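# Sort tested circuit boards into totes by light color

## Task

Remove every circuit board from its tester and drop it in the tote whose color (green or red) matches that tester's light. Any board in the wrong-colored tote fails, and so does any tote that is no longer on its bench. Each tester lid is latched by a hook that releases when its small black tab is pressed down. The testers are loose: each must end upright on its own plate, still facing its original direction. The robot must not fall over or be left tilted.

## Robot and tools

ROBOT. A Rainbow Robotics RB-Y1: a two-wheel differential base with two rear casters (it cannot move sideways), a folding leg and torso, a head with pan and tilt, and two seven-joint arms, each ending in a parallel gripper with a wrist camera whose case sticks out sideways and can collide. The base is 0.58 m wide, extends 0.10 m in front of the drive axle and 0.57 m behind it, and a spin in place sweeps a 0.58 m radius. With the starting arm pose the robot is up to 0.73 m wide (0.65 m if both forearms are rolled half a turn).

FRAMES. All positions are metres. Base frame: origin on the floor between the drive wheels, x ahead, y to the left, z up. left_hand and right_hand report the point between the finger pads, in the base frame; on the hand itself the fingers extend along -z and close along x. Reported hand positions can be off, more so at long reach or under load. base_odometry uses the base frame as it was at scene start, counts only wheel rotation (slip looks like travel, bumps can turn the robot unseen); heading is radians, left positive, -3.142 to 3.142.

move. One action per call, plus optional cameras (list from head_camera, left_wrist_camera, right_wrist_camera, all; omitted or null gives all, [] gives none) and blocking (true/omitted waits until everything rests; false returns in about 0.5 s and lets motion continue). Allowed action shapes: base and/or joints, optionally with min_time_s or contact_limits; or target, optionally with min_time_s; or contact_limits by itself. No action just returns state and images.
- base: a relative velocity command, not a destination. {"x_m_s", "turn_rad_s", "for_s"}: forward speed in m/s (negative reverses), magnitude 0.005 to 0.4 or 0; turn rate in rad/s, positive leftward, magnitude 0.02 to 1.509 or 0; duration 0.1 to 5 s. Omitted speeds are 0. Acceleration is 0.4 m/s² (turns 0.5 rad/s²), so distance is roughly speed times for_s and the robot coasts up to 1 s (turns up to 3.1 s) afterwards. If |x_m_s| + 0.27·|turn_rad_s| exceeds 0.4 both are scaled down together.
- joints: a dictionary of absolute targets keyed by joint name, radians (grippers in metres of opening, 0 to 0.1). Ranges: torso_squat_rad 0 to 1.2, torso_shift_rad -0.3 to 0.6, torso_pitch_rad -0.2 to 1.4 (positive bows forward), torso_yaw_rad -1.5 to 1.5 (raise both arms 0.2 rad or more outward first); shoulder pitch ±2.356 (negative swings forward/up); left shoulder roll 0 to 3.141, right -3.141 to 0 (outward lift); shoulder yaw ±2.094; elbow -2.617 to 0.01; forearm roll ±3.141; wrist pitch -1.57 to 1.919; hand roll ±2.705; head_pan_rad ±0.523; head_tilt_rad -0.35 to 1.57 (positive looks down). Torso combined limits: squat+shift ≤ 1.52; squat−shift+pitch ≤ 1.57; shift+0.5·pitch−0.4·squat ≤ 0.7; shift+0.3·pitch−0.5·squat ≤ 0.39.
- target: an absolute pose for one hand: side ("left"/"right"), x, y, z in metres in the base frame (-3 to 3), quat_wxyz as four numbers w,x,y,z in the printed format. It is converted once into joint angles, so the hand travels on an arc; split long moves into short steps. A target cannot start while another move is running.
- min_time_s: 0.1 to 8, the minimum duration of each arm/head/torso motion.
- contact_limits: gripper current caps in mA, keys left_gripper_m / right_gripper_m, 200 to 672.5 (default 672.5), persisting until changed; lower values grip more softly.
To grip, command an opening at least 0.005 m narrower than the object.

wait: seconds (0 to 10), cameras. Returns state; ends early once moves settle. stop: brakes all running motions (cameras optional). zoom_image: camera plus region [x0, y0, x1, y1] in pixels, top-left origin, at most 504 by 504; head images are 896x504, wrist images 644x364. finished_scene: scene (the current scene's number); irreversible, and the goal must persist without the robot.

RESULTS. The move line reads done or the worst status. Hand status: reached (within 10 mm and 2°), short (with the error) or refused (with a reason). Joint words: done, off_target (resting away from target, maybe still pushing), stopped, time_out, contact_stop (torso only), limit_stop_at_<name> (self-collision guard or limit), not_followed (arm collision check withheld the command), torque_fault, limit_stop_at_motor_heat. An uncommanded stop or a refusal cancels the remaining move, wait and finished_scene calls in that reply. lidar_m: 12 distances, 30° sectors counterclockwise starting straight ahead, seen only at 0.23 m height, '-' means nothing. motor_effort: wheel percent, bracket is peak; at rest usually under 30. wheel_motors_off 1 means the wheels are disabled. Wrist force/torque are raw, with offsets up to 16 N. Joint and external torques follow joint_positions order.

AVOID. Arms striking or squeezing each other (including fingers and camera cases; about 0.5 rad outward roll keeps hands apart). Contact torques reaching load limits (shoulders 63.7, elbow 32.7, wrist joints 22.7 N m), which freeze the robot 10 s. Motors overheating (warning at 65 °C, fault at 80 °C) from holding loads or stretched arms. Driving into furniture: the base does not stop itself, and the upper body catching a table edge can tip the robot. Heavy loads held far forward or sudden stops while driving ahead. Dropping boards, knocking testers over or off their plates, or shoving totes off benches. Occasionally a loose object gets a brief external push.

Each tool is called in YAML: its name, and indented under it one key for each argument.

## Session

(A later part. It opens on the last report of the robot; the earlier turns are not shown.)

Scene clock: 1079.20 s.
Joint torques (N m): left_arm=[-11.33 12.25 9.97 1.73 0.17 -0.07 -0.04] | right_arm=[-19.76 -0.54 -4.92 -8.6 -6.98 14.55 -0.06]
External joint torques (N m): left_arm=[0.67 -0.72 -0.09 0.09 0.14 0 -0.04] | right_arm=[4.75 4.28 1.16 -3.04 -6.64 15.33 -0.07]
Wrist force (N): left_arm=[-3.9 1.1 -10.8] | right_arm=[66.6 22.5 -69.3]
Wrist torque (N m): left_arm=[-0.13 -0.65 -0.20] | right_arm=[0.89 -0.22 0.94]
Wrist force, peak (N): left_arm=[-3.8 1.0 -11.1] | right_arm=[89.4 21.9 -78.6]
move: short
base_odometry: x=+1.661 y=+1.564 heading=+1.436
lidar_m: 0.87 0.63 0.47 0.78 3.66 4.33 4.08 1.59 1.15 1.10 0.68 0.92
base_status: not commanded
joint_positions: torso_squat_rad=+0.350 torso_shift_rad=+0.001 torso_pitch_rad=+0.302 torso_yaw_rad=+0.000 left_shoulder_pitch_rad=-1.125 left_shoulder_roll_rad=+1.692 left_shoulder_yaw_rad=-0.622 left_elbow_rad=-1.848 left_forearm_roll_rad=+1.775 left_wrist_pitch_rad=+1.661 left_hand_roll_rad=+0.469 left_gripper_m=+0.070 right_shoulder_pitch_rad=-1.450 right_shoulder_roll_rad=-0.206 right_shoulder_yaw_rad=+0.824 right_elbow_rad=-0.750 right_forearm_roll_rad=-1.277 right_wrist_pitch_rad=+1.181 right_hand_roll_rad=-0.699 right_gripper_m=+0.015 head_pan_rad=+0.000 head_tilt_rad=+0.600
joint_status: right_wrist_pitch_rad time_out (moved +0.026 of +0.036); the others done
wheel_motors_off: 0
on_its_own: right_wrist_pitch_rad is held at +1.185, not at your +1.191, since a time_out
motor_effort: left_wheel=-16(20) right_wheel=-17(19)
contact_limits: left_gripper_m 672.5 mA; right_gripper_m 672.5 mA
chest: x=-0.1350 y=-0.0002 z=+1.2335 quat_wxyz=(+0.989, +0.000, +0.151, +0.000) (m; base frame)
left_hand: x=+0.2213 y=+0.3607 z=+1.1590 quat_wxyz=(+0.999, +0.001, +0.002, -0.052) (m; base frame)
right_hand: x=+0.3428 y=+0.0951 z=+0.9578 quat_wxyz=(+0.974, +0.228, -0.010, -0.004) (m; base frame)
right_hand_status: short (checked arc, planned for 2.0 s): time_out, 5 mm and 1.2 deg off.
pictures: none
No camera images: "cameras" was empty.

move:
  joints: {"right_gripper_m":0.036}
  cameras: []

move:
  target: {"side":"right","x":0.335,"y":0.097,"z":0.985,"quat_wxyz":[0.974,0.226,0,0]}
  min_time_s: 2

Scene clock: 1085.03 s.
Joint torques (N m): left_arm=[-11.18 12.14 10.11 1.71 0.17 -0.13 -0.03] | right_arm=[-21.09 -2.21 -5.2 -5.34 -0.82 -0.41 -0.1]
External joint torques (N m): left_arm=[0.82 -0.8 0.06 0.05 0.15 -0.05 -0.03] | right_arm=[3.43 2.6 0.88 0.23 -0.43 0.22 -0.1]
Wrist force (N): left_arm=[-3.7 0.8 -10.8] | right_arm=[2.3 8.0 -12.1]
Wrist torque (N m): left_arm=[-0.10 -0.63 -0.21] | right_arm=[0.12 0.85 0.50]
Wrist force, peak (N): left_arm=[-4.0 1.0 -11.3] | right_arm=[68.6 22.6 -70.2]
move: done
base_odometry: x=+1.661 y=+1.564 heading=+1.436
lidar_m: 0.87 0.62 0.47 0.78 3.65 4.32 4.08 1.57 1.15 1.10 0.68 0.92
base_status: not commanded
joint_positions: torso_squat_rad=+0.350 torso_shift_rad=+0.000 torso_pitch_rad=+0.300 torso_yaw_rad=+0.000 left_shoulder_pitch_rad=-1.125 left_shoulder_roll_rad=+1.692 left_shoulder_yaw_rad=-0.622 left_elbow_rad=-1.848 left_forearm_roll_rad=+1.775 left_wrist_pitch_rad=+1.661 left_hand_roll_rad=+0.469 left_gripper_m=+0.070 right_shoulder_pitch_rad=-1.450 right_shoulder_roll_rad=-0.206 right_shoulder_yaw_rad=+0.824 right_elbow_rad=-0.751 right_forearm_roll_rad=-1.279 right_wrist_pitch_rad=+1.185 right_hand_roll_rad=-0.699 right_gripper_m=+0.036 head_pan_rad=+0.000 head_tilt_rad=+0.600
joint_status: all done
wheel_motors_off: 0
on_its_own: right_wrist_pitch_rad is held at +1.185, not at your +1.191, since a time_out
motor_effort: left_wheel=-4(17) right_wheel=+5(17)
contact_limits: left_gripper_m 672.5 mA; right_gripper_m 672.5 mA
chest: x=-0.1366 y=-0.0007 z=+1.2337 quat_wxyz=(+0.989, +0.000, +0.149, +0.000) (m; base frame)
left_hand: x=+0.2200 y=+0.3600 z=+1.1603 quat_wxyz=(+0.999, +0.001, +0.001, -0.052) (m; base frame)
right_hand: x=+0.3407 y=+0.0946 z=+0.9590 quat_wxyz=(+0.974, +0.228, -0.009, -0.003) (m; base frame)
pictures: none
No camera images: "cameras" was empty.

Scene clock: 1087.37 s.
Joint torques (N m): left_arm=[-11.27 12.24 10.08 1.73 0.15 -0.1 0.04] | right_arm=[-24.04 -6.6 -7.73 -5.36 -0.86 -0.41 -0.31]
External joint torques (N m): left_arm=[0.73 -0.71 0.03 0.07 0.13 -0.02 0.04] | right_arm=[0.57 -1.49 -1.02 0.1 -0.48 0.23 -0.31]
Wrist force (N): left_arm=[-3.8 1.2 -11.1] | right_arm=[2.5 7.8 -12.2]
Wrist torque (N m): left_arm=[-0.14 -0.65 -0.20] | right_arm=[0.14 0.85 0.51]
Wrist force, peak (N): left_arm=[-3.9 1.2 -11.2] | right_arm=[2.4 8.2 -12.6]
move: done
base_odometry: x=+1.661 y=+1.564 heading=+1.436
lidar_m: 0.87 0.62 0.47 0.78 3.65 4.33 4.08 1.57 1.15 1.10 0.68 0.92
base_status: not commanded
joint_positions: torso_squat_rad=+0.350 torso_shift_rad=+0.000 torso_pitch_rad=+0.300 torso_yaw_rad=+0.000 left_shoulder_pitch_rad=-1.125 left_shoulder_roll_rad=+1.692 left_shoulder_yaw_rad=-0.622 left_elbow_rad=-1.848 left_forearm_roll_rad=+1.775 left_wrist_pitch_rad=+1.661 left_hand_roll_rad=+0.469 left_gripper_m=+0.070 right_shoulder_pitch_rad=-1.473 right_shoulder_roll_rad=-0.239 right_shoulder_yaw_rad=+0.816 right_elbow_rad=-0.836 right_forearm_roll_rad=-1.292 right_wrist_pitch_rad=+1.254 right_hand_roll_rad=-0.762 right_gripper_m=+0.036 head_pan_rad=+0.000 head_tilt_rad=+0.600
joint_status: all done
wheel_motors_off: 0
motor_effort: left_wheel=-1(5) right_wheel=+3(6)
contact_limits: left_gripper_m 672.5 mA; right_gripper_m 672.5 mA
chest: x=-0.1366 y=-0.0007 z=+1.2337 quat_wxyz=(+0.989, +0.000, +0.149, +0.000) (m; base frame)
left_hand: x=+0.2200 y=+0.3600 z=+1.1603 quat_wxyz=(+0.999, +0.001, +0.001, -0.052) (m; base frame)
right_hand: x=+0.3348 y=+0.0972 z=+0.9848 quat_wxyz=(+0.974, +0.226, +0.000, +0.000) (m; base frame)
right_hand_status: reached (checked arc, planned for 2.0 s): 0 mm and 0.1 deg off.
pictures: head_camera, left_wrist_camera, right_wrist_camera
camera_calibration:
head_camera: T_world_to_cam=[[0.0290391, -0.998754, 0.0405826, -0.0584312], [-0.757497, -0.0484782, -0.651037, 0.93952], [0.652193, -0.0118357, -0.757961, 1.05083], [0, 0, 0, 1]] pos_world=[0.028037, -0.000374921, 1.41052]
left_wrist_camera: T_world_to_cam=[[0.996027, -0.0880182, -0.0135417, -0.173117], [-0.0703142, -0.870602, 0.486938, -0.201866], [-0.0546488, -0.484051, -0.873332, 1.26858], [0, 0, 0, 1]] pos_world=[0.227561, 0.423075, 1.20384]
right_wrist_camera: T_world_to_cam=[[-0.999677, 0.0247925, -0.00558174, 0.340248], [0.0106777, 0.609086, 0.793033, -0.810532], [0.023061, 0.792717, -0.609154, 0.586904], [0, 0, 0, 1]] pos_world=[0.335258, 0.0199992, 1.00219]

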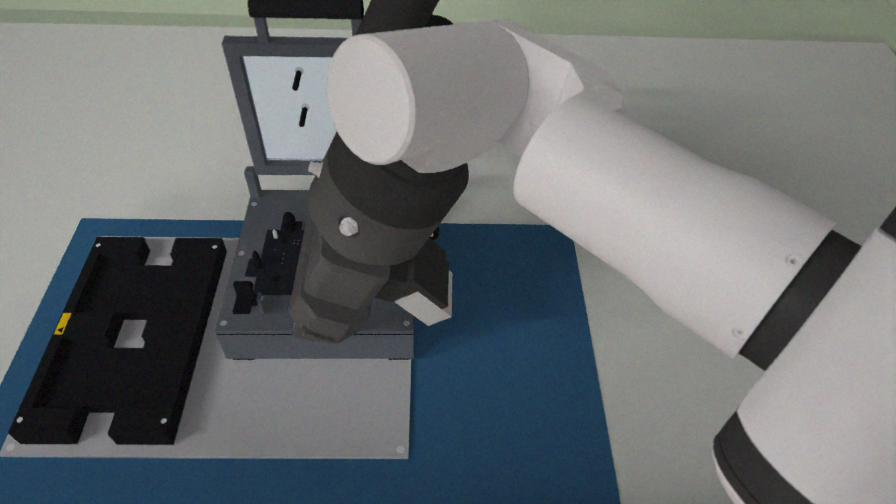

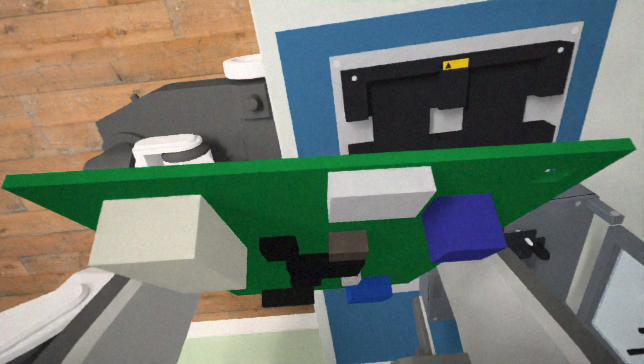

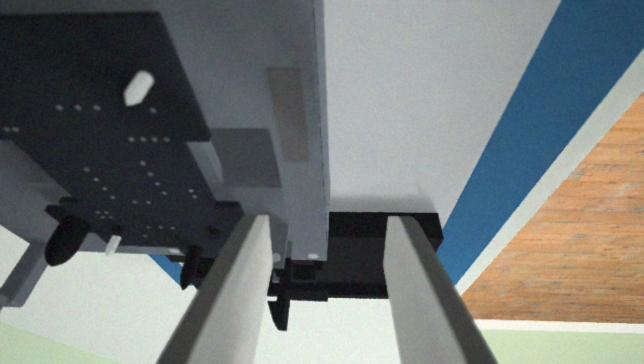

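move:
  target: {"side":"right","x":0.32,"y":0.03,"z":1.08,"quat_wxyz":[0.974,0.226,0,0]}
  min_time_s: 2
  cameras: []

move:
  target: {"side":"right","x":0.27,"y":-0.2,"z":1.12,"quat_wxyz":[0.866,0,-0.5,0]}
  min_time_s: 2
  cameras: ["head_camera"]

zoom_image:
  camera: "head_camera"
  region: [190, 150, 490, 380]

Scene clock: 1097.10 s.
Joint torques (N m): left_arm=[-11.46 12.27 10.04 1.74 0.17 -0.13 0] | right_arm=[-20.34 -7.7 -10.09 -4.19 -0.68 -0.57 -0.26]
External joint torques (N m): left_arm=[0.54 -0.68 -0.02 0.08 0.15 -0.05 0] | right_arm=[3.54 -0.86 -0.77 0.19 -0.38 0.17 -0.26]
Wrist force (N): left_arm=[-3.9 1.2 -10.7] | right_arm=[2.1 8.1 -12.1]
Wrist torque (N m): left_arm=[-0.16 -0.65 -0.21] | right_arm=[0.10 0.82 0.52]
Wrist force, peak (N): left_arm=[-4.1 0.9 -11.2] | right_arm=[2.2 8.0 -12.6]
move: done
base_odometry: x=+1.661 y=+1.564 heading=+1.436
lidar_m: 0.87 0.62 0.47 0.78 3.65 4.33 4.08 1.58 1.15 1.10 0.68 0.92
base_status: not commanded
joint_positions: torso_squat_rad=+0.350 torso_shift_rad=+0.000 torso_pitch_rad=+0.300 torso_yaw_rad=+0.000 left_shoulder_pitch_rad=-1.125 left_shoulder_roll_rad=+1.692 left_shoulder_yaw_rad=-0.622 left_elbow_rad=-1.848 left_forearm_roll_rad=+1.775 left_wrist_pitch_rad=+1.661 left_hand_roll_rad=+0.469 left_gripper_m=+0.070 right_shoulder_pitch_rad=-1.447 right_shoulder_roll_rad=-0.542 right_shoulder_yaw_rad=+0.725 right_elbow_rad=-1.308 right_forearm_roll_rad=-1.388 right_wrist_pitch_rad=+1.485 right_hand_roll_rad=-0.958 right_gripper_m=+0.036 head_pan_rad=+0.000 head_tilt_rad=+0.600
joint_status: all done
wheel_motors_off: 0
motor_effort: left_wheel=-3(4) right_wheel=+3(6)
contact_limits: left_gripper_m 672.5 mA; right_gripper_m 672.5 mA
chest: x=-0.1366 y=-0.0007 z=+1.2337 quat_wxyz=(+0.989, +0.000, +0.149, +0.000) (m; base frame)
left_hand: x=+0.2200 y=+0.3600 z=+1.1602 quat_wxyz=(+0.999, +0.001, +0.001, -0.052) (m; base frame)
right_hand: x=+0.3197 y=+0.0302 z=+1.0800 quat_wxyz=(+0.974, +0.225, +0.003, +0.002) (m; base frame)
right_hand_status: reached (checked arc, planned for 2.0 s): 0 mm and 0.5 deg off.
pictures: none
No camera images: "cameras" was empty.

Scene clock: 1099.43 s.
Joint torques (N m): left_arm=[-11.43 12.06 10.26 1.79 0.23 -0.18 -0.06] | right_arm=[-10.48 -10.32 -7.51 -3.22 1.56 -0.05 0.1]
External joint torques (N m): left_arm=[0.58 -0.89 0.21 0.13 0.21 -0.1 -0.06] | right_arm=[1.03 -0.26 1.08 0.23 -0.33 0.02 0.05]
Wrist force (N): left_arm=[-4.0 1.1 -10.9] | right_arm=[-3.4 10.5 -9.9]
Wrist torque (N m): left_arm=[-0.14 -0.66 -0.20] | right_arm=[-0.07 0.52 0.47]
Wrist force, peak (N): left_arm=[-4.1 1.1 -11.0] | right_arm=[-0.5 10.1 -12.6]
move: done
base_odometry: x=+1.661 y=+1.564 heading=+1.436
lidar_m: 0.87 0.63 0.48 0.78 3.65 4.32 4.08 1.57 1.15 1.10 0.67 0.92
base_status: not commanded
joint_positions: torso_squat_rad=+0.350 torso_shift_rad=+0.000 torso_pitch_rad=+0.300 torso_yaw_rad=+0.000 left_shoulder_pitch_rad=-1.125 left_shoulder_roll_rad=+1.692 left_shoulder_yaw_rad=-0.622 left_elbow_rad=-1.848 left_forearm_roll_rad=+1.775 left_wrist_pitch_rad=+1.661 left_hand_roll_rad=+0.469 left_gripper_m=+0.070 right_shoulder_pitch_rad=-0.878 right_shoulder_roll_rad=-1.306 right_shoulder_yaw_rad=+0.876 right_elbow_rad=-2.617 right_forearm_roll_rad=-0.137 right_wrist_pitch_rad=+1.514 right_hand_roll_rad=-1.532 right_gripper_m=+0.036 head_pan_rad=+0.000 head_tilt_rad=+0.600
joint_status: all done
wheel_motors_off: 0
motor_effort: left_wheel=-3(5) right_wheel=+4(5)
contact_limits: left_gripper_m 672.5 mA; right_gripper_m 672.5 mA
chest: x=-0.1366 y=-0.0007 z=+1.2337 quat_wxyz=(+0.989, +0.000, +0.149, +0.000) (m; base frame)
left_hand: x=+0.2200 y=+0.3600 z=+1.1602 quat_wxyz=(+0.999, +0.001, +0.001, -0.052) (m; base frame)
right_hand: x=+0.2700 y=-0.1999 z=+1.1203 quat_wxyz=(+0.866, +0.000, -0.500, +0.000) (m; base frame)
right_hand_status: reached (checked arc, planned for 2.0 s): 0 mm and 0.1 deg off.
pictures: head_camera
camera_calibration:
head_camera: T_world_to_cam=[[0.0288984, -0.998758, 0.0405943, -0.0584443], [-0.757503, -0.0483791, -0.651036, 0.93952], [0.652192, -0.0119364, -0.75796, 1.05083], [0, 0, 0, 1]] pos_world=[0.0280373, -0.000375448, 1.41052]

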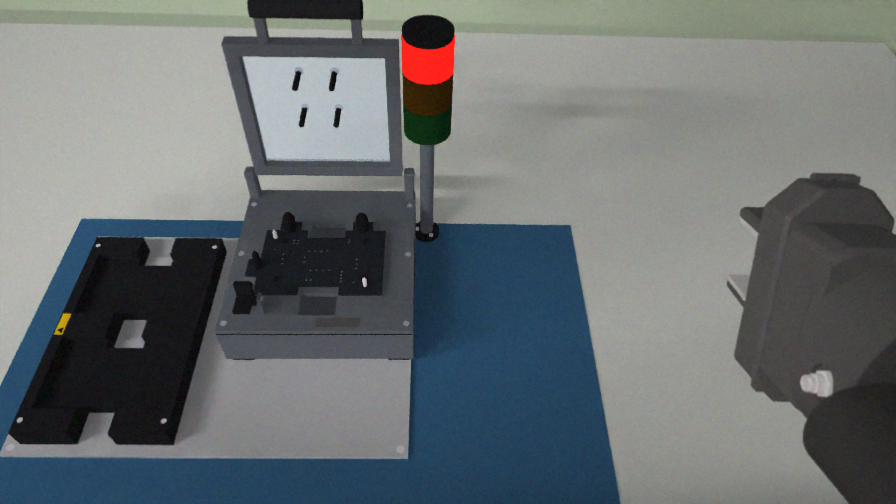

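Scaled by 1.680 from the camera's 896x504 image, which has a finer 1280x720 frame.

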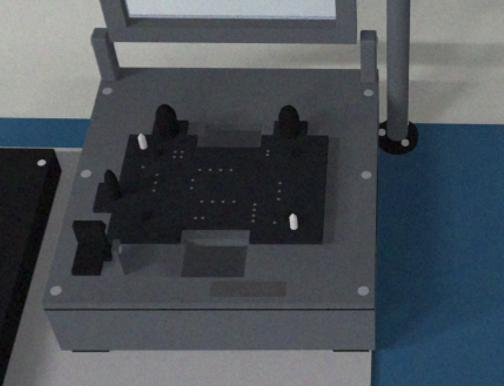

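move:
  base: {"x_m_s":-0.3,"for_s":3.4}
  cameras: []

move:
  base: {"turn_rad_s":0.6,"for_s":3.745}
  joints: {"head_tilt_rad":0.35}
  cameras: ["head_camera"]

Scene clock: 1130.63 s.
Joint torques (N m): left_arm=[-11.45 12.2 10.2 1.68 0.24 -0.11 0.08] | right_arm=[-10.33 -10 -7.72 -3.01 1.5 0.04 0.04]
External joint torques (N m): left_arm=[0.55 -0.74 0.15 0.02 0.22 -0.03 0.08] | right_arm=[1.19 0.05 0.86 0.43 -0.39 0.1 -0.01]
Motor temperatures (°C): left_arm=[29 32 30 33 38 35 41] | right_arm=[35 34 29 33 47 40 36]
Wrist force (N): left_arm=[-4.0 1.1 -11.1] | right_arm=[-3.0 10.5 -10.1]
Wrist torque (N m): left_arm=[-0.14 -0.67 -0.21] | right_arm=[-0.06 0.57 0.47]
Wrist force, peak (N): left_arm=[-3.8 1.0 -11.2] | right_arm=[-3.1 10.8 -10.3]
move: done
base_odometry: x=+1.524 y=+0.553 heading=+1.436
lidar_m: 1.76 1.30 1.88 3.52 3.64 3.22 3.06 1.59 1.16 1.11 1.12 1.39
base_status: done (sent for 3.4 of 3.4 s)
joint_positions: torso_squat_rad=+0.350 torso_shift_rad=+0.000 torso_pitch_rad=+0.300 torso_yaw_rad=+0.000 left_shoulder_pitch_rad=-1.125 left_shoulder_roll_rad=+1.692 left_shoulder_yaw_rad=-0.622 left_elbow_rad=-1.848 left_forearm_roll_rad=+1.775 left_wrist_pitch_rad=+1.661 left_hand_roll_rad=+0.469 left_gripper_m=+0.070 right_shoulder_pitch_rad=-0.878 right_shoulder_roll_rad=-1.306 right_shoulder_yaw_rad=+0.876 right_elbow_rad=-2.617 right_forearm_roll_rad=-0.137 right_wrist_pitch_rad=+1.514 right_hand_roll_rad=-1.532 right_gripper_m=+0.036 head_pan_rad=+0.000 head_tilt_rad=+0.600
joint_status: not commanded
wheel_motors_off: 0
motor_effort: left_wheel=+5(29) right_wheel=-2(18)
contact_limits: left_gripper_m 672.5 mA; right_gripper_m 672.5 mA
chest: x=-0.1367 y=-0.0007 z=+1.2337 quat_wxyz=(+0.989, +0.000, +0.149, +0.000) (m; base frame)
left_hand: x=+0.2200 y=+0.3600 z=+1.1603 quat_wxyz=(+0.999, +0.001, +0.000, -0.052) (m; base frame)
right_hand: x=+0.2699 y=-0.1999 z=+1.1203 quat_wxyz=(+0.866, +0.000, -0.500, +0.000) (m; base frame)
pictures: none
No camera images: "cameras" was empty.

Scene clock: 1135.87 s.
Joint torques (N m): left_arm=[-11.33 12.05 9.93 1.79 0.18 -0.08 0.01] | right_arm=[-10.09 -10.13 -7.76 -2.98 1.44 0 -0.03]
External joint torques (N m): left_arm=[0.67 -0.9 -0.12 0.13 0.16 0 0.01] | right_arm=[1.42 -0.07 0.83 0.47 -0.45 0.07 -0.07]
Wrist force (N): left_arm=[-3.8 1.2 -10.8] | right_arm=[-3.1 10.4 -9.8]
Wrist torque (N m): left_arm=[-0.17 -0.64 -0.21] | right_arm=[-0.05 0.56 0.47]
Wrist force, peak (N): left_arm=[-4.0 1.1 -11.2] | right_arm=[-3.5 10.9 -10.1]
move: done
base_odometry: x=+1.524 y=+0.553 heading=-2.607
lidar_m: 3.81 3.21 2.85 1.38 1.09 1.08 1.18 1.42 1.34 1.37 2.86 3.52
base_status: done (sent for 3.73 of 3.73 s)
joint_positions: torso_squat_rad=+0.350 torso_shift_rad=+0.000 torso_pitch_rad=+0.300 torso_yaw_rad=+0.000 left_shoulder_pitch_rad=-1.125 left_shoulder_roll_rad=+1.692 left_shoulder_yaw_rad=-0.622 left_elbow_rad=-1.848 left_forearm_roll_rad=+1.775 left_wrist_pitch_rad=+1.661 left_hand_roll_rad=+0.469 left_gripper_m=+0.070 right_shoulder_pitch_rad=-0.878 right_shoulder_roll_rad=-1.306 right_shoulder_yaw_rad=+0.876 right_elbow_rad=-2.617 right_forearm_roll_rad=-0.137 right_wrist_pitch_rad=+1.514 right_hand_roll_rad=-1.532 right_gripper_m=+0.036 head_pan_rad=+0.000 head_tilt_rad=+0.350
joint_status: all done
wheel_motors_off: 0
motor_effort: left_wheel=+1(26) right_wheel=+4(26)
contact_limits: left_gripper_m 672.5 mA; right_gripper_m 672.5 mA
chest: x=-0.1366 y=-0.0007 z=+1.2337 quat_wxyz=(+0.989, +0.000, +0.149, +0.000) (m; base frame)
left_hand: x=+0.2200 y=+0.3600 z=+1.1603 quat_wxyz=(+0.999, +0.001, +0.000, -0.052) (m; base frame)
right_hand: x=+0.2699 y=-0.1999 z=+1.1203 quat_wxyz=(+0.866, +0.000, -0.500, +0.000) (m; base frame)
pictures: head_camera
camera_calibration:
head_camera: T_world_to_cam=[[0.0177317, -0.99876, 0.0465152, -0.0674533], [-0.572845, -0.048278, -0.818241, 1.18707], [0.819472, -0.0121372, -0.57299, 0.797903], [0, 0, 0, 1]] pos_world=[0.0273413, -0.000376148, 1.43163]

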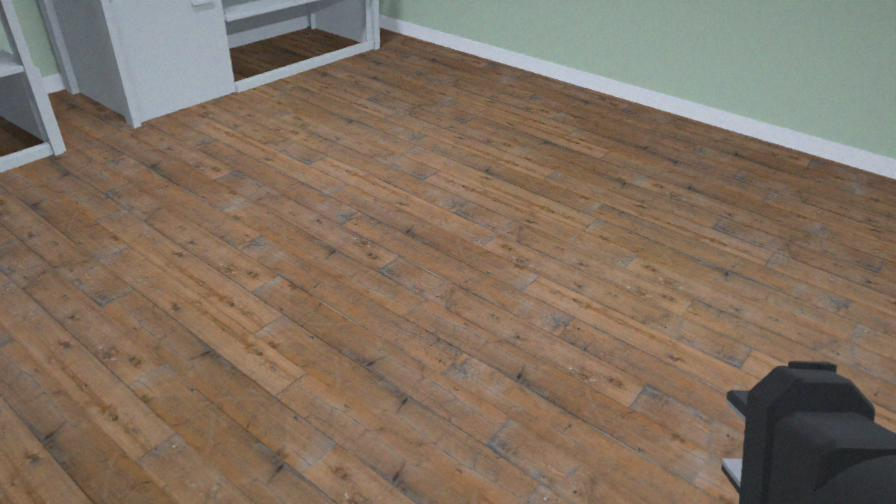

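move:
  joints: {"head_tilt_rad":0.1}
  cameras: ["head_camera"]

Scene clock: 1152.00 s.
Joint torques (N m): left_arm=[-11.27 11.98 10.04 1.8 0.19 -0.12 -0.02] | right_arm=[-10.09 -9.75 -7.88 -3.1 1.54 -0.02 0.07]
External joint torques (N m): left_arm=[0.73 -0.97 -0.01 0.14 0.18 -0.05 -0.02] | right_arm=[1.43 0.3 0.71 0.35 -0.35 0.05 0.02]
Wrist force (N): left_arm=[-3.9 1.1 -10.9] | right_arm=[-3.2 10.3 -9.4]
Wrist torque (N m): left_arm=[-0.14 -0.65 -0.20] | right_arm=[-0.03 0.56 0.45]
Wrist force, peak (N): left_arm=[-4.1 0.9 -11.2] | right_arm=[-3.4 10.8 -10.2]
move: done
base_odometry: x=+1.524 y=+0.553 heading=-2.607
lidar_m: 3.82 3.21 2.85 1.37 1.09 1.08 1.18 1.42 1.33 1.36 2.85 3.52
base_status: not commanded
joint_positions: torso_squat_rad=+0.350 torso_shift_rad=+0.000 torso_pitch_rad=+0.300 torso_yaw_rad=+0.000 left_shoulder_pitch_rad=-1.125 left_shoulder_roll_rad=+1.692 left_shoulder_yaw_rad=-0.622 left_elbow_rad=-1.848 left_forearm_roll_rad=+1.775 left_wrist_pitch_rad=+1.661 left_hand_roll_rad=+0.469 left_gripper_m=+0.070 right_shoulder_pitch_rad=-0.878 right_shoulder_roll_rad=-1.306 right_shoulder_yaw_rad=+0.876 right_elbow_rad=-2.617 right_forearm_roll_rad=-0.137 right_wrist_pitch_rad=+1.514 right_hand_roll_rad=-1.532 right_gripper_m=+0.036 head_pan_rad=+0.000 head_tilt_rad=+0.100
joint_status: all done
wheel_motors_off: 0
motor_effort: left_wheel=+1(2) right_wheel=+4(4)
contact_limits: left_gripper_m 672.5 mA; right_gripper_m 672.5 mA
chest: x=-0.1366 y=-0.0007 z=+1.2337 quat_wxyz=(+0.989, +0.000, +0.149, +0.000) (m; base frame)
left_hand: x=+0.2200 y=+0.3600 z=+1.1603 quat_wxyz=(+0.999, +0.001, +0.000, -0.052) (m; base frame)
right_hand: x=+0.2699 y=-0.1999 z=+1.1203 quat_wxyz=(+0.866, +0.000, -0.500, +0.000) (m; base frame)
pictures: head_camera
camera_calibration:
head_camera: T_world_to_cam=[[0.00545358, -0.998762, 0.0494358, -0.0722702], [-0.352664, -0.0481811, -0.934509, 1.36437], [0.935734, -0.0123378, -0.35249, 0.491729], [0, 0, 0, 1]] pos_world=[0.0214316, -0.000376833, 1.45192]

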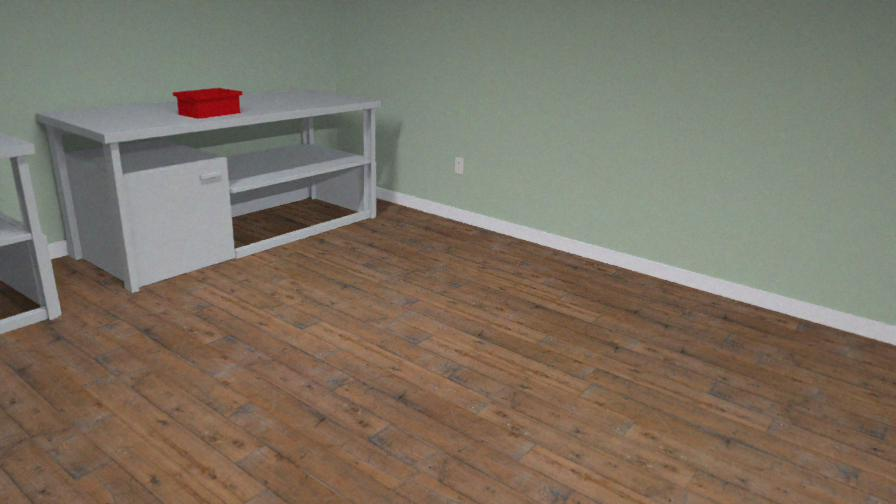

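move:
  base: {"turn_rad_s":0.3,"for_s":0.6}
  cameras: []

move:
  base: {"x_m_s":0.4,"for_s":5}
  cameras: []

move:
  base: {"x_m_s":0.4,"for_s":1.6}
  cameras: []

move:
  base: {"turn_rad_s":0.4,"for_s":1.85}
  joints: {"head_tilt_rad":0.35}
  cameras: ["head_camera"]

Scene clock: 1161.50 s.
Joint torques (N m): left_arm=[-11.29 11.92 10.03 1.79 0.17 -0.1 0] | right_arm=[-10.19 -10.11 -8.15 -3.06 1.46 -0.03 0.02]
External joint torques (N m): left_arm=[0.71 -1.03 -0.02 0.13 0.16 -0.02 0] | right_arm=[1.33 -0.06 0.44 0.38 -0.43 0.04 -0.03]
Wrist force (N): left_arm=[-3.9 1.1 -10.8] | right_arm=[-3.1 10.6 -9.6]
Wrist torque (N m): left_arm=[-0.14 -0.65 -0.20] | right_arm=[-0.06 0.55 0.48]
Wrist force, peak (N): left_arm=[-4.0 1.2 -11.3] | right_arm=[-3.0 11.0 -10.1]
move: done
base_odometry: x=+1.524 y=+0.553 heading=-2.428
lidar_m: 3.49 3.06 2.02 1.22 1.08 1.08 1.30 1.49 1.34 1.48 2.86 3.54
base_status: done (sent for 0.6 of 0.6 s)
joint_positions: torso_squat_rad=+0.350 torso_shift_rad=+0.000 torso_pitch_rad=+0.300 torso_yaw_rad=+0.000 left_shoulder_pitch_rad=-1.125 left_shoulder_roll_rad=+1.692 left_shoulder_yaw_rad=-0.622 left_elbow_rad=-1.848 left_forearm_roll_rad=+1.775 left_wrist_pitch_rad=+1.661 left_hand_roll_rad=+0.469 left_gripper_m=+0.070 right_shoulder_pitch_rad=-0.878 right_shoulder_roll_rad=-1.306 right_shoulder_yaw_rad=+0.876 right_elbow_rad=-2.617 right_forearm_roll_rad=-0.137 right_wrist_pitch_rad=+1.514 right_hand_roll_rad=-1.532 right_gripper_m=+0.036 head_pan_rad=+0.000 head_tilt_rad=+0.100
joint_status: not commanded
wheel_motors_off: 0
motor_effort: left_wheel=+2(17) right_wheel=+3(22)
contact_limits: left_gripper_m 672.5 mA; right_gripper_m 672.5 mA
chest: x=-0.1366 y=-0.0007 z=+1.2337 quat_wxyz=(+0.989, +0.000, +0.149, +0.000) (m; base frame)
left_hand: x=+0.2200 y=+0.3600 z=+1.1603 quat_wxyz=(+0.999, +0.001, +0.000, -0.052) (m; base frame)
right_hand: x=+0.2699 y=-0.1999 z=+1.1203 quat_wxyz=(+0.866, +0.000, -0.500, +0.000) (m; base frame)
pictures: none
No camera images: "cameras" was empty.

Scene clock: 1168.07 s.
Joint torques (N m): left_arm=[-11.49 12.24 10.19 1.75 0.24 -0.08 -0.04] | right_arm=[-10.15 -10 -7.8 -2.99 1.54 0.02 0.01]
External joint torques (N m): left_arm=[0.52 -0.71 0.14 0.09 0.22 0 -0.04] | right_arm=[1.37 0.06 0.78 0.46 -0.35 0.09 -0.04]
Wrist force (N): left_arm=[-4.1 1.1 -10.7] | right_arm=[-3.2 10.4 -10.0]
Wrist torque (N m): left_arm=[-0.13 -0.67 -0.21] | right_arm=[-0.04 0.54 0.47]
Wrist force, peak (N): left_arm=[-4.4 1.1 -11.0] | right_arm=[-3.1 10.8 -10.3]
move: done
base_odometry: x=+0.013 y=-0.757 heading=-2.427
lidar_m: 2.38 1.58 1.60 2.13 2.43 2.43 2.89 2.70 3.04 2.46 2.17 2.18
base_status: done (sent for 5 of 5 s)
joint_positions: torso_squat_rad=+0.350 torso_shift_rad=+0.000 torso_pitch_rad=+0.300 torso_yaw_rad=+0.000 left_shoulder_pitch_rad=-1.125 left_shoulder_roll_rad=+1.692 left_shoulder_yaw_rad=-0.622 left_elbow_rad=-1.848 left_forearm_roll_rad=+1.775 left_wrist_pitch_rad=+1.661 left_hand_roll_rad=+0.469 left_gripper_m=+0.070 right_shoulder_pitch_rad=-0.878 right_shoulder_roll_rad=-1.306 right_shoulder_yaw_rad=+0.876 right_elbow_rad=-2.617 right_forearm_roll_rad=-0.137 right_wrist_pitch_rad=+1.514 right_hand_roll_rad=-1.532 right_gripper_m=+0.036 head_pan_rad=+0.000 head_tilt_rad=+0.100
joint_status: not commanded
wheel_motors_off: 0
motor_effort: left_wheel=+0(28) right_wheel=-1(30)
contact_limits: left_gripper_m 672.5 mA; right_gripper_m 672.5 mA
chest: x=-0.1366 y=-0.0007 z=+1.2337 quat_wxyz=(+0.989, +0.000, +0.149, +0.000) (m; base frame)
left_hand: x=+0.2200 y=+0.3600 z=+1.1602 quat_wxyz=(+0.999, +0.001, +0.001, -0.052) (m; base frame)
right_hand: x=+0.2700 y=-0.1999 z=+1.1203 quat_wxyz=(+0.866, +0.000, -0.499, +0.000) (m; base frame)
pictures: none
No camera images: "cameras" was empty.

Scene clock: 1171.23 s.
Joint torques (N m): left_arm=[-11.31 12 10.14 1.74 0.17 -0.12 0.07] | right_arm=[-10.14 -9.98 -7.94 -2.91 1.54 0.05 -0.04]
External joint torques (N m): left_arm=[0.69 -0.95 0.09 0.08 0.15 -0.05 0.07] | right_arm=[1.38 0.08 0.65 0.54 -0.35 0.12 -0.09]
Wrist force (N): left_arm=[-3.8 1.1 -10.7] | right_arm=[-3.3 10.5 -9.7]
Wrist torque (N m): left_arm=[-0.13 -0.62 -0.21] | right_arm=[-0.05 0.55 0.46]
Wrist force, peak (N): left_arm=[-4.2 1.1 -11.1] | right_arm=[-3.4 10.6 -10.6]
move: done
base_odometry: x=-0.471 y=-1.177 heading=-2.427
lidar_m: 1.73 1.13 1.14 1.31 2.40 2.86 3.41 3.24 3.30 1.98 1.75 1.75
base_status: done (sent for 1.6 of 1.6 s)
joint_positions: torso_squat_rad=+0.350 torso_shift_rad=+0.000 torso_pitch_rad=+0.300 torso_yaw_rad=+0.000 left_shoulder_pitch_rad=-1.125 left_shoulder_roll_rad=+1.692 left_shoulder_yaw_rad=-0.622 left_elbow_rad=-1.848 left_forearm_roll_rad=+1.775 left_wrist_pitch_rad=+1.661 left_hand_roll_rad=+0.469 left_gripper_m=+0.070 right_shoulder_pitch_rad=-0.878 right_shoulder_roll_rad=-1.306 right_shoulder_yaw_rad=+0.876 right_elbow_rad=-2.617 right_forearm_roll_rad=-0.137 right_wrist_pitch_rad=+1.514 right_hand_roll_rad=-1.532 right_gripper_m=+0.036 head_pan_rad=+0.000 head_tilt_rad=+0.100
joint_status: not commanded
wheel_motors_off: 0
motor_effort: left_wheel=+0(25) right_wheel=-2(19)
contact_limits: left_gripper_m 672.5 mA; right_gripper_m 672.5 mA
chest: x=-0.1366 y=-0.0007 z=+1.2337 quat_wxyz=(+0.989, +0.000, +0.149, +0.000) (m; base frame)
left_hand: x=+0.2200 y=+0.3600 z=+1.1602 quat_wxyz=(+0.999, +0.001, +0.001, -0.052) (m; base frame)
right_hand: x=+0.2700 y=-0.1999 z=+1.1203 quat_wxyz=(+0.866, +0.000, -0.499, +0.000) (m; base frame)
pictures: none
No camera images: "cameras" was empty.

Scene clock: 1174.20 s.
Joint torques (N m): left_arm=[-11.32 12.27 10.38 1.75 0.17 -0.13 -0.07] | right_arm=[-10.38 -10.32 -7.81 -3 1.51 -0.01 -0.02]
External joint torques (N m): left_arm=[0.68 -0.68 0.33 0.09 0.16 -0.06 -0.07] | right_arm=[1.13 -0.27 0.77 0.45 -0.38 0.06 -0.07]
Wrist force (N): left_arm=[-3.7 1.0 -10.7] | right_arm=[-3.0 10.8 -9.9]
Wrist torque (N m): left_arm=[-0.12 -0.63 -0.20] | right_arm=[-0.06 0.57 0.46]
Wrist force, peak (N): left_arm=[-4.0 1.1 -11.2] | right_arm=[-3.3 10.6 -10.4]
move: done
base_odometry: x=-0.471 y=-1.177 heading=-1.681
lidar_m: 1.14 1.15 2.16 2.84 2.97 3.28 3.21 2.51 1.85 1.77 1.75 1.87
base_status: done (sent for 1.87 of 1.87 s)
joint_positions: torso_squat_rad=+0.350 torso_shift_rad=+0.000 torso_pitch_rad=+0.300 torso_yaw_rad=+0.000 left_shoulder_pitch_rad=-1.125 left_shoulder_roll_rad=+1.692 left_shoulder_yaw_rad=-0.622 left_elbow_rad=-1.848 left_forearm_roll_rad=+1.775 left_wrist_pitch_rad=+1.661 left_hand_roll_rad=+0.469 left_gripper_m=+0.070 right_shoulder_pitch_rad=-0.878 right_shoulder_roll_rad=-1.306 right_shoulder_yaw_rad=+0.876 right_elbow_rad=-2.617 right_forearm_roll_rad=-0.137 right_wrist_pitch_rad=+1.514 right_hand_roll_rad=-1.532 right_gripper_m=+0.036 head_pan_rad=+0.000 head_tilt_rad=+0.350
joint_status: all done
wheel_motors_off: 0
motor_effort: left_wheel=+1(26) right_wheel=+3(24)
contact_limits: left_gripper_m 672.5 mA; right_gripper_m 672.5 mA
chest: x=-0.1366 y=-0.0007 z=+1.2337 quat_wxyz=(+0.989, +0.000, +0.149, +0.000) (m; base frame)
left_hand: x=+0.2200 y=+0.3600 z=+1.1602 quat_wxyz=(+0.999, +0.001, +0.001, -0.052) (m; base frame)
right_hand: x=+0.2700 y=-0.1999 z=+1.1203 quat_wxyz=(+0.866, +0.000, -0.499, +0.000) (m; base frame)
pictures: head_camera
camera_calibration:
head_camera: T_world_to_cam=[[0.0177354, -0.99876, 0.0465134, -0.0674507], [-0.572911, -0.0482777, -0.818194, 1.187], [0.819426, -0.012137, -0.573057, 0.797999], [0, 0, 0, 1]] pos_world=[0.0273415, -0.000376149, 1.43163]

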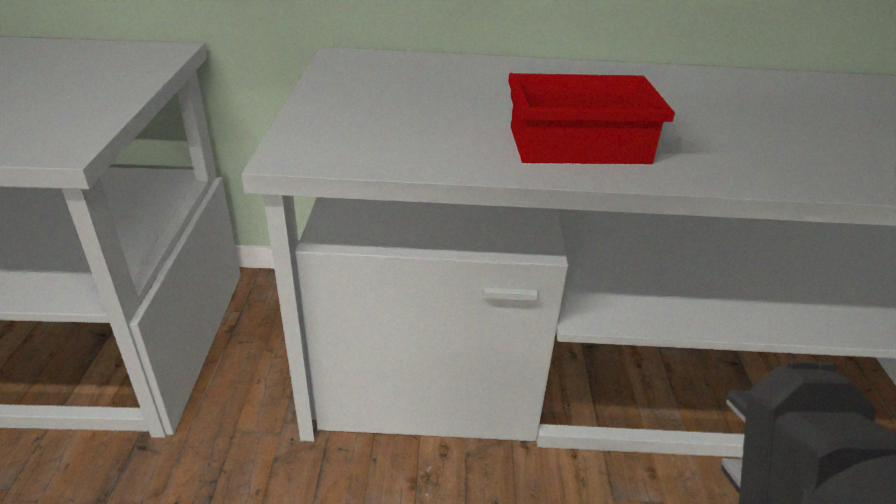

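move:
  base: {"turn_rad_s":-0.4,"for_s":1.5}
  cameras: []

move:
  base: {"x_m_s":0.3,"for_s":2.5}
  cameras: []

move:
  base: {"turn_rad_s":0.4,"for_s":1.46}
  joints: {"head_tilt_rad":0.6}

Scene clock: 1189.20 s.
Joint torques (N m): left_arm=[-11.34 12.18 10.25 1.81 0.16 -0.1 -0.11] | right_arm=[-10.13 -9.82 -7.85 -2.91 1.62 -0.04 -0.03]
External joint torques (N m): left_arm=[0.66 -0.77 0.2 0.15 0.15 -0.02 -0.11] | right_arm=[1.38 0.24 0.74 0.54 -0.27 0.03 -0.08]
Wrist force (N): left_arm=[-4.1 1.1 -10.8] | right_arm=[-3.2 10.6 -10.0]
Wrist torque (N m): left_arm=[-0.15 -0.69 -0.20] | right_arm=[-0.07 0.55 0.47]
Wrist force, peak (N): left_arm=[-3.9 0.9 -11.1] | right_arm=[-3.4 10.9 -10.0]
move: done
base_odometry: x=-0.471 y=-1.177 heading=-2.280
lidar_m: 1.79 1.13 1.16 2.16 2.84 2.92 3.39 3.24 2.70 1.85 1.74 1.74
base_status: done (sent for 1.5 of 1.5 s)
joint_positions: torso_squat_rad=+0.350 torso_shift_rad=+0.000 torso_pitch_rad=+0.300 torso_yaw_rad=+0.000 left_shoulder_pitch_rad=-1.125 left_shoulder_roll_rad=+1.692 left_shoulder_yaw_rad=-0.622 left_elbow_rad=-1.848 left_forearm_roll_rad=+1.775 left_wrist_pitch_rad=+1.661 left_hand_roll_rad=+0.469 left_gripper_m=+0.070 right_shoulder_pitch_rad=-0.878 right_shoulder_roll_rad=-1.306 right_shoulder_yaw_rad=+0.876 right_elbow_rad=-2.617 right_forearm_roll_rad=-0.137 right_wrist_pitch_rad=+1.514 right_hand_roll_rad=-1.532 right_gripper_m=+0.036 head_pan_rad=+0.000 head_tilt_rad=+0.350
joint_status: not commanded
wheel_motors_off: 0
motor_effort: left_wheel=+2(18) right_wheel=-1(20)
contact_limits: left_gripper_m 672.5 mA; right_gripper_m 672.5 mA
chest: x=-0.1366 y=-0.0007 z=+1.2337 quat_wxyz=(+0.989, +0.000, +0.149, +0.000) (m; base frame)
left_hand: x=+0.2200 y=+0.3600 z=+1.1602 quat_wxyz=(+0.999, +0.001, +0.001, -0.052) (m; base frame)
right_hand: x=+0.2700 y=-0.1999 z=+1.1203 quat_wxyz=(+0.866, +0.000, -0.499, +0.000) (m; base frame)
pictures: none
No camera images: "cameras" was empty.

Scene clock: 1192.80 s.
Joint torques (N m): left_arm=[-11.51 12.19 10.01 1.78 0.22 -0.04 -0.02] | right_arm=[-10.01 -10.19 -7.86 -2.93 1.34 -0.03 0]
External joint torques (N m): left_arm=[0.49 -0.76 -0.04 0.12 0.21 0.03 -0.02] | right_arm=[1.5 -0.14 0.73 0.51 -0.55 0.03 -0.05]
Wrist force (N): left_arm=[-3.9 1.2 -11.0] | right_arm=[-3.3 10.7 -9.8]
Wrist torque (N m): left_arm=[-0.14 -0.65 -0.20] | right_arm=[-0.07 0.54 0.44]
Wrist force, peak (N): left_arm=[-4.4 1.3 -11.0] | right_arm=[-3.2 10.9 -10.3]
move: done
base_odometry: x=-0.960 y=-1.746 heading=-2.281
lidar_m: 1.23 0.81 0.54 0.70 2.32 3.32 4.05 3.91 2.07 1.41 1.33 1.04
base_status: done (sent for 2.5 of 2.5 s)
joint_positions: torso_squat_rad=+0.350 torso_shift_rad=+0.000 torso_pitch_rad=+0.300 torso_yaw_rad=+0.000 left_shoulder_pitch_rad=-1.125 left_shoulder_roll_rad=+1.692 left_shoulder_yaw_rad=-0.622 left_elbow_rad=-1.848 left_forearm_roll_rad=+1.775 left_wrist_pitch_rad=+1.661 left_hand_roll_rad=+0.469 left_gripper_m=+0.070 right_shoulder_pitch_rad=-0.878 right_shoulder_roll_rad=-1.306 right_shoulder_yaw_rad=+0.876 right_elbow_rad=-2.617 right_forearm_roll_rad=-0.137 right_wrist_pitch_rad=+1.514 right_hand_roll_rad=-1.532 right_gripper_m=+0.036 head_pan_rad=+0.000 head_tilt_rad=+0.350
joint_status: not commanded
wheel_motors_off: 0
motor_effort: left_wheel=-5(31) right_wheel=-1(26)
contact_limits: left_gripper_m 672.5 mA; right_gripper_m 672.5 mA
chest: x=-0.1366 y=-0.0007 z=+1.2337 quat_wxyz=(+0.989, +0.000, +0.149, +0.000) (m; base frame)
left_hand: x=+0.2201 y=+0.3600 z=+1.1602 quat_wxyz=(+0.999, +0.001, +0.001, -0.052) (m; base frame)
right_hand: x=+0.2700 y=-0.1999 z=+1.1202 quat_wxyz=(+0.866, +0.000, -0.499, +0.000) (m; base frame)
pictures: none
No camera images: "cameras" was empty.

Scene clock: 1195.37 s.
Joint torques (N m): left_arm=[-11.52 12.28 10.32 1.76 0.16 -0.16 -0.06] | right_arm=[-10 -10.03 -7.89 -2.87 1.55 -0.12 0.03]
External joint torques (N m): left_arm=[0.48 -0.67 0.27 0.1 0.15 -0.08 -0.06] | right_arm=[1.52 0.03 0.7 0.58 -0.34 -0.05 -0.01]
Wrist force (N): left_arm=[-3.8 0.9 -10.7] | right_arm=[-3.0 10.7 -9.9]
Wrist torque (N m): left_arm=[-0.11 -0.65 -0.21] | right_arm=[-0.07 0.57 0.47]
Wrist force, peak (N): left_arm=[-3.8 1.2 -11.2] | right_arm=[-3.4 10.8 -10.0]
move: done
base_odometry: x=-0.960 y=-1.745 heading=-1.694
lidar_m: 0.63 0.54 0.73 2.31 3.41 3.93 3.87 1.93 1.40 1.36 1.05 1.22
base_status: done (sent for 1.47 of 1.47 s)
joint_positions: torso_squat_rad=+0.350 torso_shift_rad=+0.000 torso_pitch_rad=+0.300 torso_yaw_rad=+0.000 left_shoulder_pitch_rad=-1.125 left_shoulder_roll_rad=+1.692 left_shoulder_yaw_rad=-0.622 left_elbow_rad=-1.848 left_forearm_roll_rad=+1.775 left_wrist_pitch_rad=+1.661 left_hand_roll_rad=+0.469 left_gripper_m=+0.070 right_shoulder_pitch_rad=-0.878 right_shoulder_roll_rad=-1.306 right_shoulder_yaw_rad=+0.876 right_elbow_rad=-2.617 right_forearm_roll_rad=-0.137 right_wrist_pitch_rad=+1.514 right_hand_roll_rad=-1.532 right_gripper_m=+0.036 head_pan_rad=+0.000 head_tilt_rad=+0.600
joint_status: all done
wheel_motors_off: 0
motor_effort: left_wheel=+0(25) right_wheel=+3(22)
contact_limits: left_gripper_m 672.5 mA; right_gripper_m 672.5 mA
chest: x=-0.1366 y=-0.0007 z=+1.2337 quat_wxyz=(+0.989, +0.000, +0.149, +0.000) (m; base frame)
left_hand: x=+0.2201 y=+0.3600 z=+1.1602 quat_wxyz=(+0.999, +0.001, +0.001, -0.052) (m; base frame)
right_hand: x=+0.2700 y=-0.1999 z=+1.1203 quat_wxyz=(+0.866, +0.000, -0.499, +0.000) (m; base frame)
pictures: head_camera, left_wrist_camera, right_wrist_camera
camera_calibration:
head_camera: T_world_to_cam=[[0.0289723, -0.998753, 0.0406569, -0.0585302], [-0.7575, -0.0484759, -0.651033, 0.93945], [0.652192, -0.0119357, -0.75796, 1.05075], [0, 0, 0, 1]] pos_world=[0.0280372, -0.000375094, 1.41042]
left_wrist_camera: T_world_to_cam=[[0.996021, -0.0880745, -0.0136242, -0.172993], [-0.0703231, -0.870598, 0.486944, -0.201825], [-0.0547486, -0.484048, -0.873327, 1.26851], [0, 0, 0, 1]] pos_world=[0.227561, 0.423075, 1.20374]
right_wrist_camera: T_world_to_cam=[[-0.486259, 0.0203924, -0.873577, 1.11644], [-0.379459, 0.895617, 0.232125, 0.0546745], [0.787123, 0.444359, -0.427763, 0.427222], [0, 0, 0, 1]] pos_world=[0.227351, -0.261575, 1.14536]

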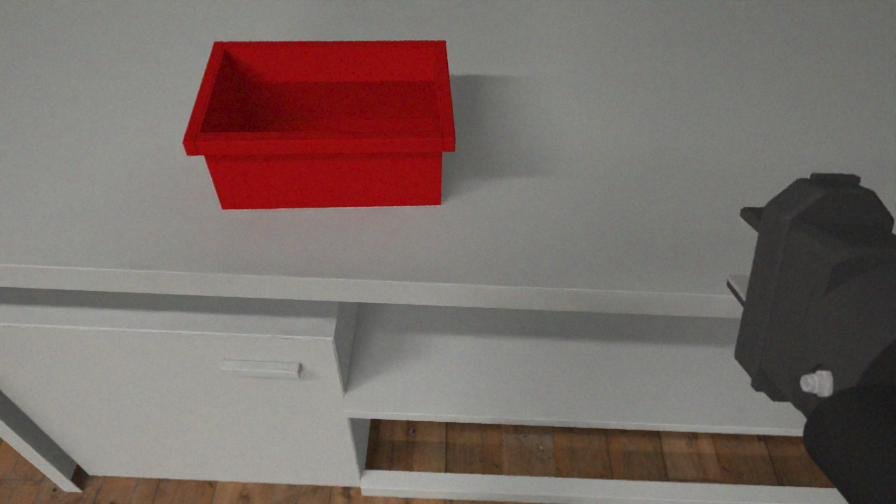

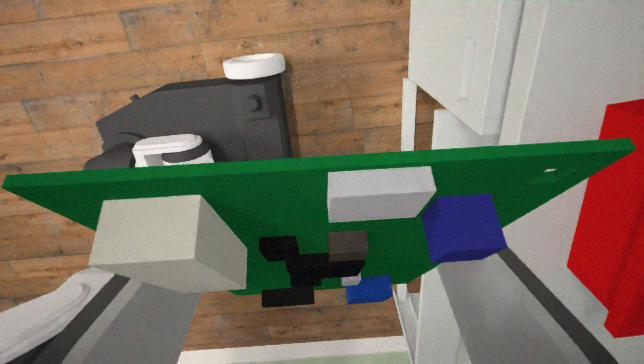

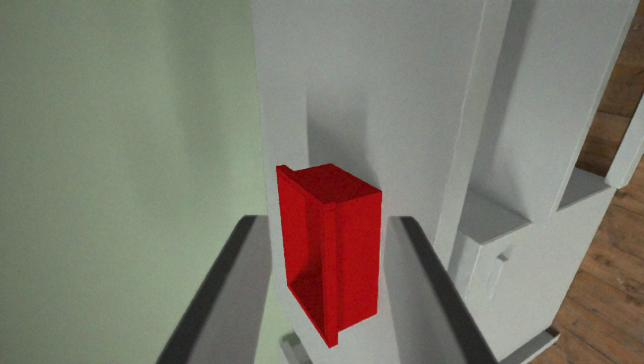

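move:
  target: {"side":"left","x":0.45,"y":0.22,"z":1.16,"quat_wxyz":[1,0,0,0]}
  min_time_s: 2
  cameras: []

move:
  target: {"side":"left","x":0.638,"y":0.15,"z":1.12,"quat_wxyz":[1,0,0,0]}
  min_time_s: 2.5

Scene clock: 1208.63 s.
Joint torques (N m): left_arm=[-23.21 8.63 1.5 -2.33 0.1 -0.47 0.01] | right_arm=[-10.29 -9.8 -7.87 -2.82 1.5 -0.03 0.05]
External joint torques (N m): left_arm=[1.95 -0.04 -0.96 1.01 0.12 -0.1 0.02] | right_arm=[1.23 0.26 0.72 0.63 -0.39 0.04 0.01]
Wrist force (N): left_arm=[-4.6 1.3 -11.1] | right_arm=[-3.1 10.9 -10.0]
Wrist torque (N m): left_arm=[-0.17 -0.67 -0.21] | right_arm=[-0.10 0.57 0.47]
Wrist force, peak (N): left_arm=[-5.0 1.1 -11.9] | right_arm=[-3.3 11.0 -10.1]
move: short
base_odometry: x=-0.960 y=-1.745 heading=-1.694
lidar_m: 0.63 0.54 0.73 2.32 3.40 3.93 3.87 1.94 1.41 1.35 1.05 1.22
base_status: not commanded
joint_positions: torso_squat_rad=+0.350 torso_shift_rad=+0.000 torso_pitch_rad=+0.300 torso_yaw_rad=+0.000 left_shoulder_pitch_rad=-1.908 left_shoulder_roll_rad=+0.596 left_shoulder_yaw_rad=-0.857 left_elbow_rad=-0.267 left_forearm_roll_rad=+1.196 left_wrist_pitch_rad=+1.627 left_hand_roll_rad=+0.127 left_gripper_m=+0.070 right_shoulder_pitch_rad=-0.878 right_shoulder_roll_rad=-1.306 right_shoulder_yaw_rad=+0.876 right_elbow_rad=-2.617 right_forearm_roll_rad=-0.137 right_wrist_pitch_rad=+1.514 right_hand_roll_rad=-1.532 right_gripper_m=+0.036 head_pan_rad=+0.000 head_tilt_rad=+0.600
joint_status: all done
wheel_motors_off: 0
motor_effort: left_wheel=+1(4) right_wheel=+4(6)
contact_limits: left_gripper_m 672.5 mA; right_gripper_m 672.5 mA
chest: x=-0.1366 y=-0.0007 z=+1.2337 quat_wxyz=(+0.989, +0.000, +0.149, +0.000) (m; base frame)
left_hand: x=+0.4493 y=+0.2198 z=+1.1601 quat_wxyz=(+0.998, +0.000, -0.071, +0.000) (m; base frame)
left_hand_status: short (checked arc, as near as the solve gets, planned for 2.0 s): 1 mm and 8.1 deg off. The place is met; only the turn is off.
right_hand: x=+0.2699 y=-0.1999 z=+1.1203 quat_wxyz=(+0.866, +0.000, -0.500, +0.000) (m; base frame)
pictures: none
No camera images: "cameras" was empty.

Scene clock: 1211.47 s.
Joint torques (N m): left_arm=[-25.03 7.89 1.51 -2.18 -0.03 -1.92 0.12] | right_arm=[-10.4 -10.27 -7.77 -2.89 1.5 -0.01 -0.02]
External joint torques (N m): left_arm=[1.48 -1.34 -1.25 0.85 0.13 -0.27 0.17] | right_arm=[1.12 -0.22 0.81 0.55 -0.39 0.06 -0.07]
Wrist force (N): left_arm=[-10.1 1.9 -6.8] | right_arm=[-2.9 10.5 -10.0]
Wrist torque (N m): left_arm=[-0.21 -1.02 -0.19] | right_arm=[-0.05 0.60 0.46]
Wrist force, peak (N): left_arm=[-10.7 1.8 -7.0] | right_arm=[-3.3 10.6 -10.3]
move: short
base_odometry: x=-0.960 y=-1.745 heading=-1.694
lidar_m: 0.63 0.54 0.73 2.32 3.40 3.93 3.87 1.94 1.40 1.36 1.04 1.21
base_status: not commanded
joint_positions: torso_squat_rad=+0.350 torso_shift_rad=+0.000 torso_pitch_rad=+0.300 torso_yaw_rad=+0.000 left_shoulder_pitch_rad=-1.624 left_shoulder_roll_rad=+0.409 left_shoulder_yaw_rad=-0.944 left_elbow_rad=-0.267 left_forearm_roll_rad=+0.796 left_wrist_pitch_rad=+0.247 left_hand_roll_rad=+0.592 left_gripper_m=+0.070 right_shoulder_pitch_rad=-0.878 right_shoulder_roll_rad=-1.306 right_shoulder_yaw_rad=+0.876 right_elbow_rad=-2.617 right_forearm_roll_rad=-0.137 right_wrist_pitch_rad=+1.514 right_hand_roll_rad=-1.532 right_gripper_m=+0.036 head_pan_rad=+0.000 head_tilt_rad=+0.600
joint_status: all done
wheel_motors_off: 0
motor_effort: left_wheel=+2(3) right_wheel=+6(7)
contact_limits: left_gripper_m 672.5 mA; right_gripper_m 672.5 mA
chest: x=-0.1366 y=-0.0007 z=+1.2337 quat_wxyz=(+0.989, +0.000, +0.149, +0.000) (m; base frame)
left_hand: x=+0.6243 y=+0.1513 z=+1.1236 quat_wxyz=(+0.826, -0.059, -0.561, +0.000) (m; base frame)
left_hand_status: short (checked arc, as near as the solve gets, planned for 2.5 s): 14 mm and 68.7 deg off.
right_hand: x=+0.2699 y=-0.1999 z=+1.1203 quat_wxyz=(+0.866, +0.000, -0.500, +0.000) (m; base frame)
pictures: head_camera, left_wrist_camera, right_wrist_camera
camera_calibration:
head_camera: T_world_to_cam=[[0.0288961, -0.998758, 0.0405924, -0.0584415], [-0.757503, -0.0483761, -0.651037, 0.93952], [0.652192, -0.0119364, -0.75796, 1.05083], [0, 0, 0, 1]] pos_world=[0.0280373, -0.000375459, 1.41052]
left_wrist_camera: T_world_to_cam=[[0.382975, 0.0804507, 0.920249, -1.28653], [-0.502842, -0.817519, 0.280735, 0.156417], [0.774906, -0.570254, -0.272636, -0.0221386], [0, 0, 0, 1]] pos_world=[0.588516, 0.218751, 1.13398]
right_wrist_camera: T_world_to_cam=[[-0.486118, 0.0203747, -0.873655, 1.11645], [-0.37949, 0.895625, 0.232042, 0.0547403], [0.787195, 0.444344, -0.427648, 0.427148], [0, 0, 0, 1]] pos_world=[0.227251, -0.261575, 1.14536]

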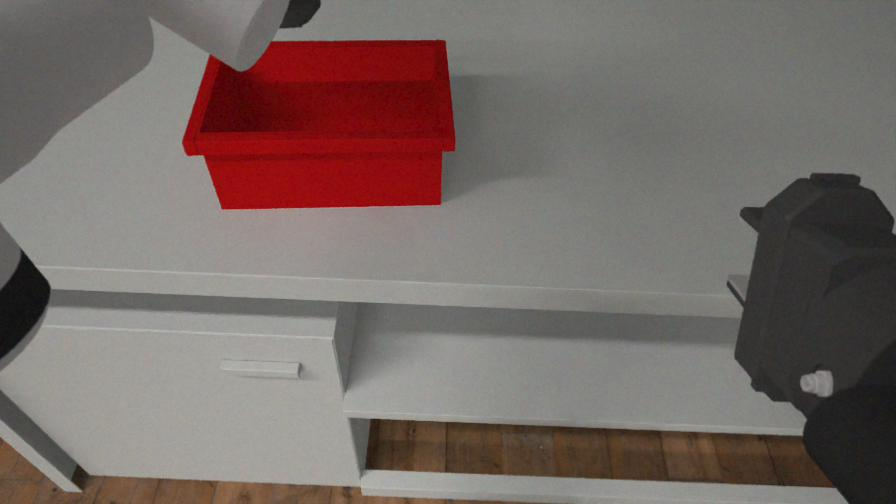

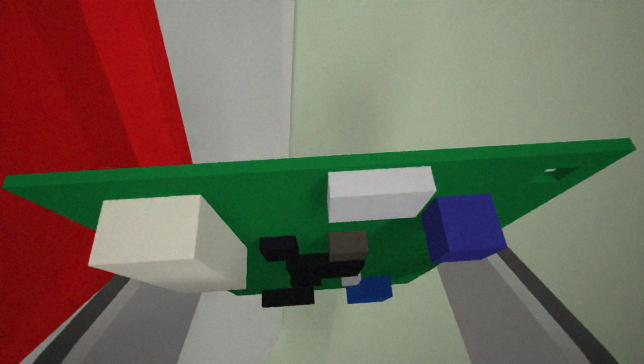

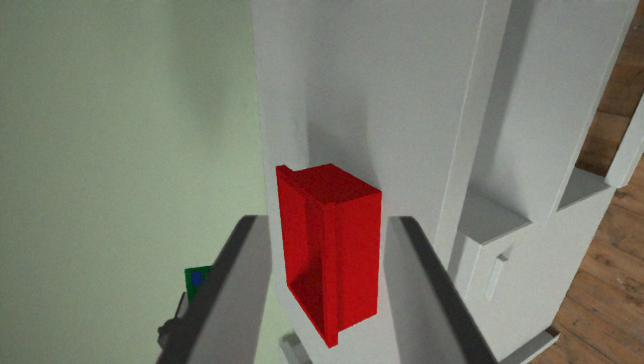

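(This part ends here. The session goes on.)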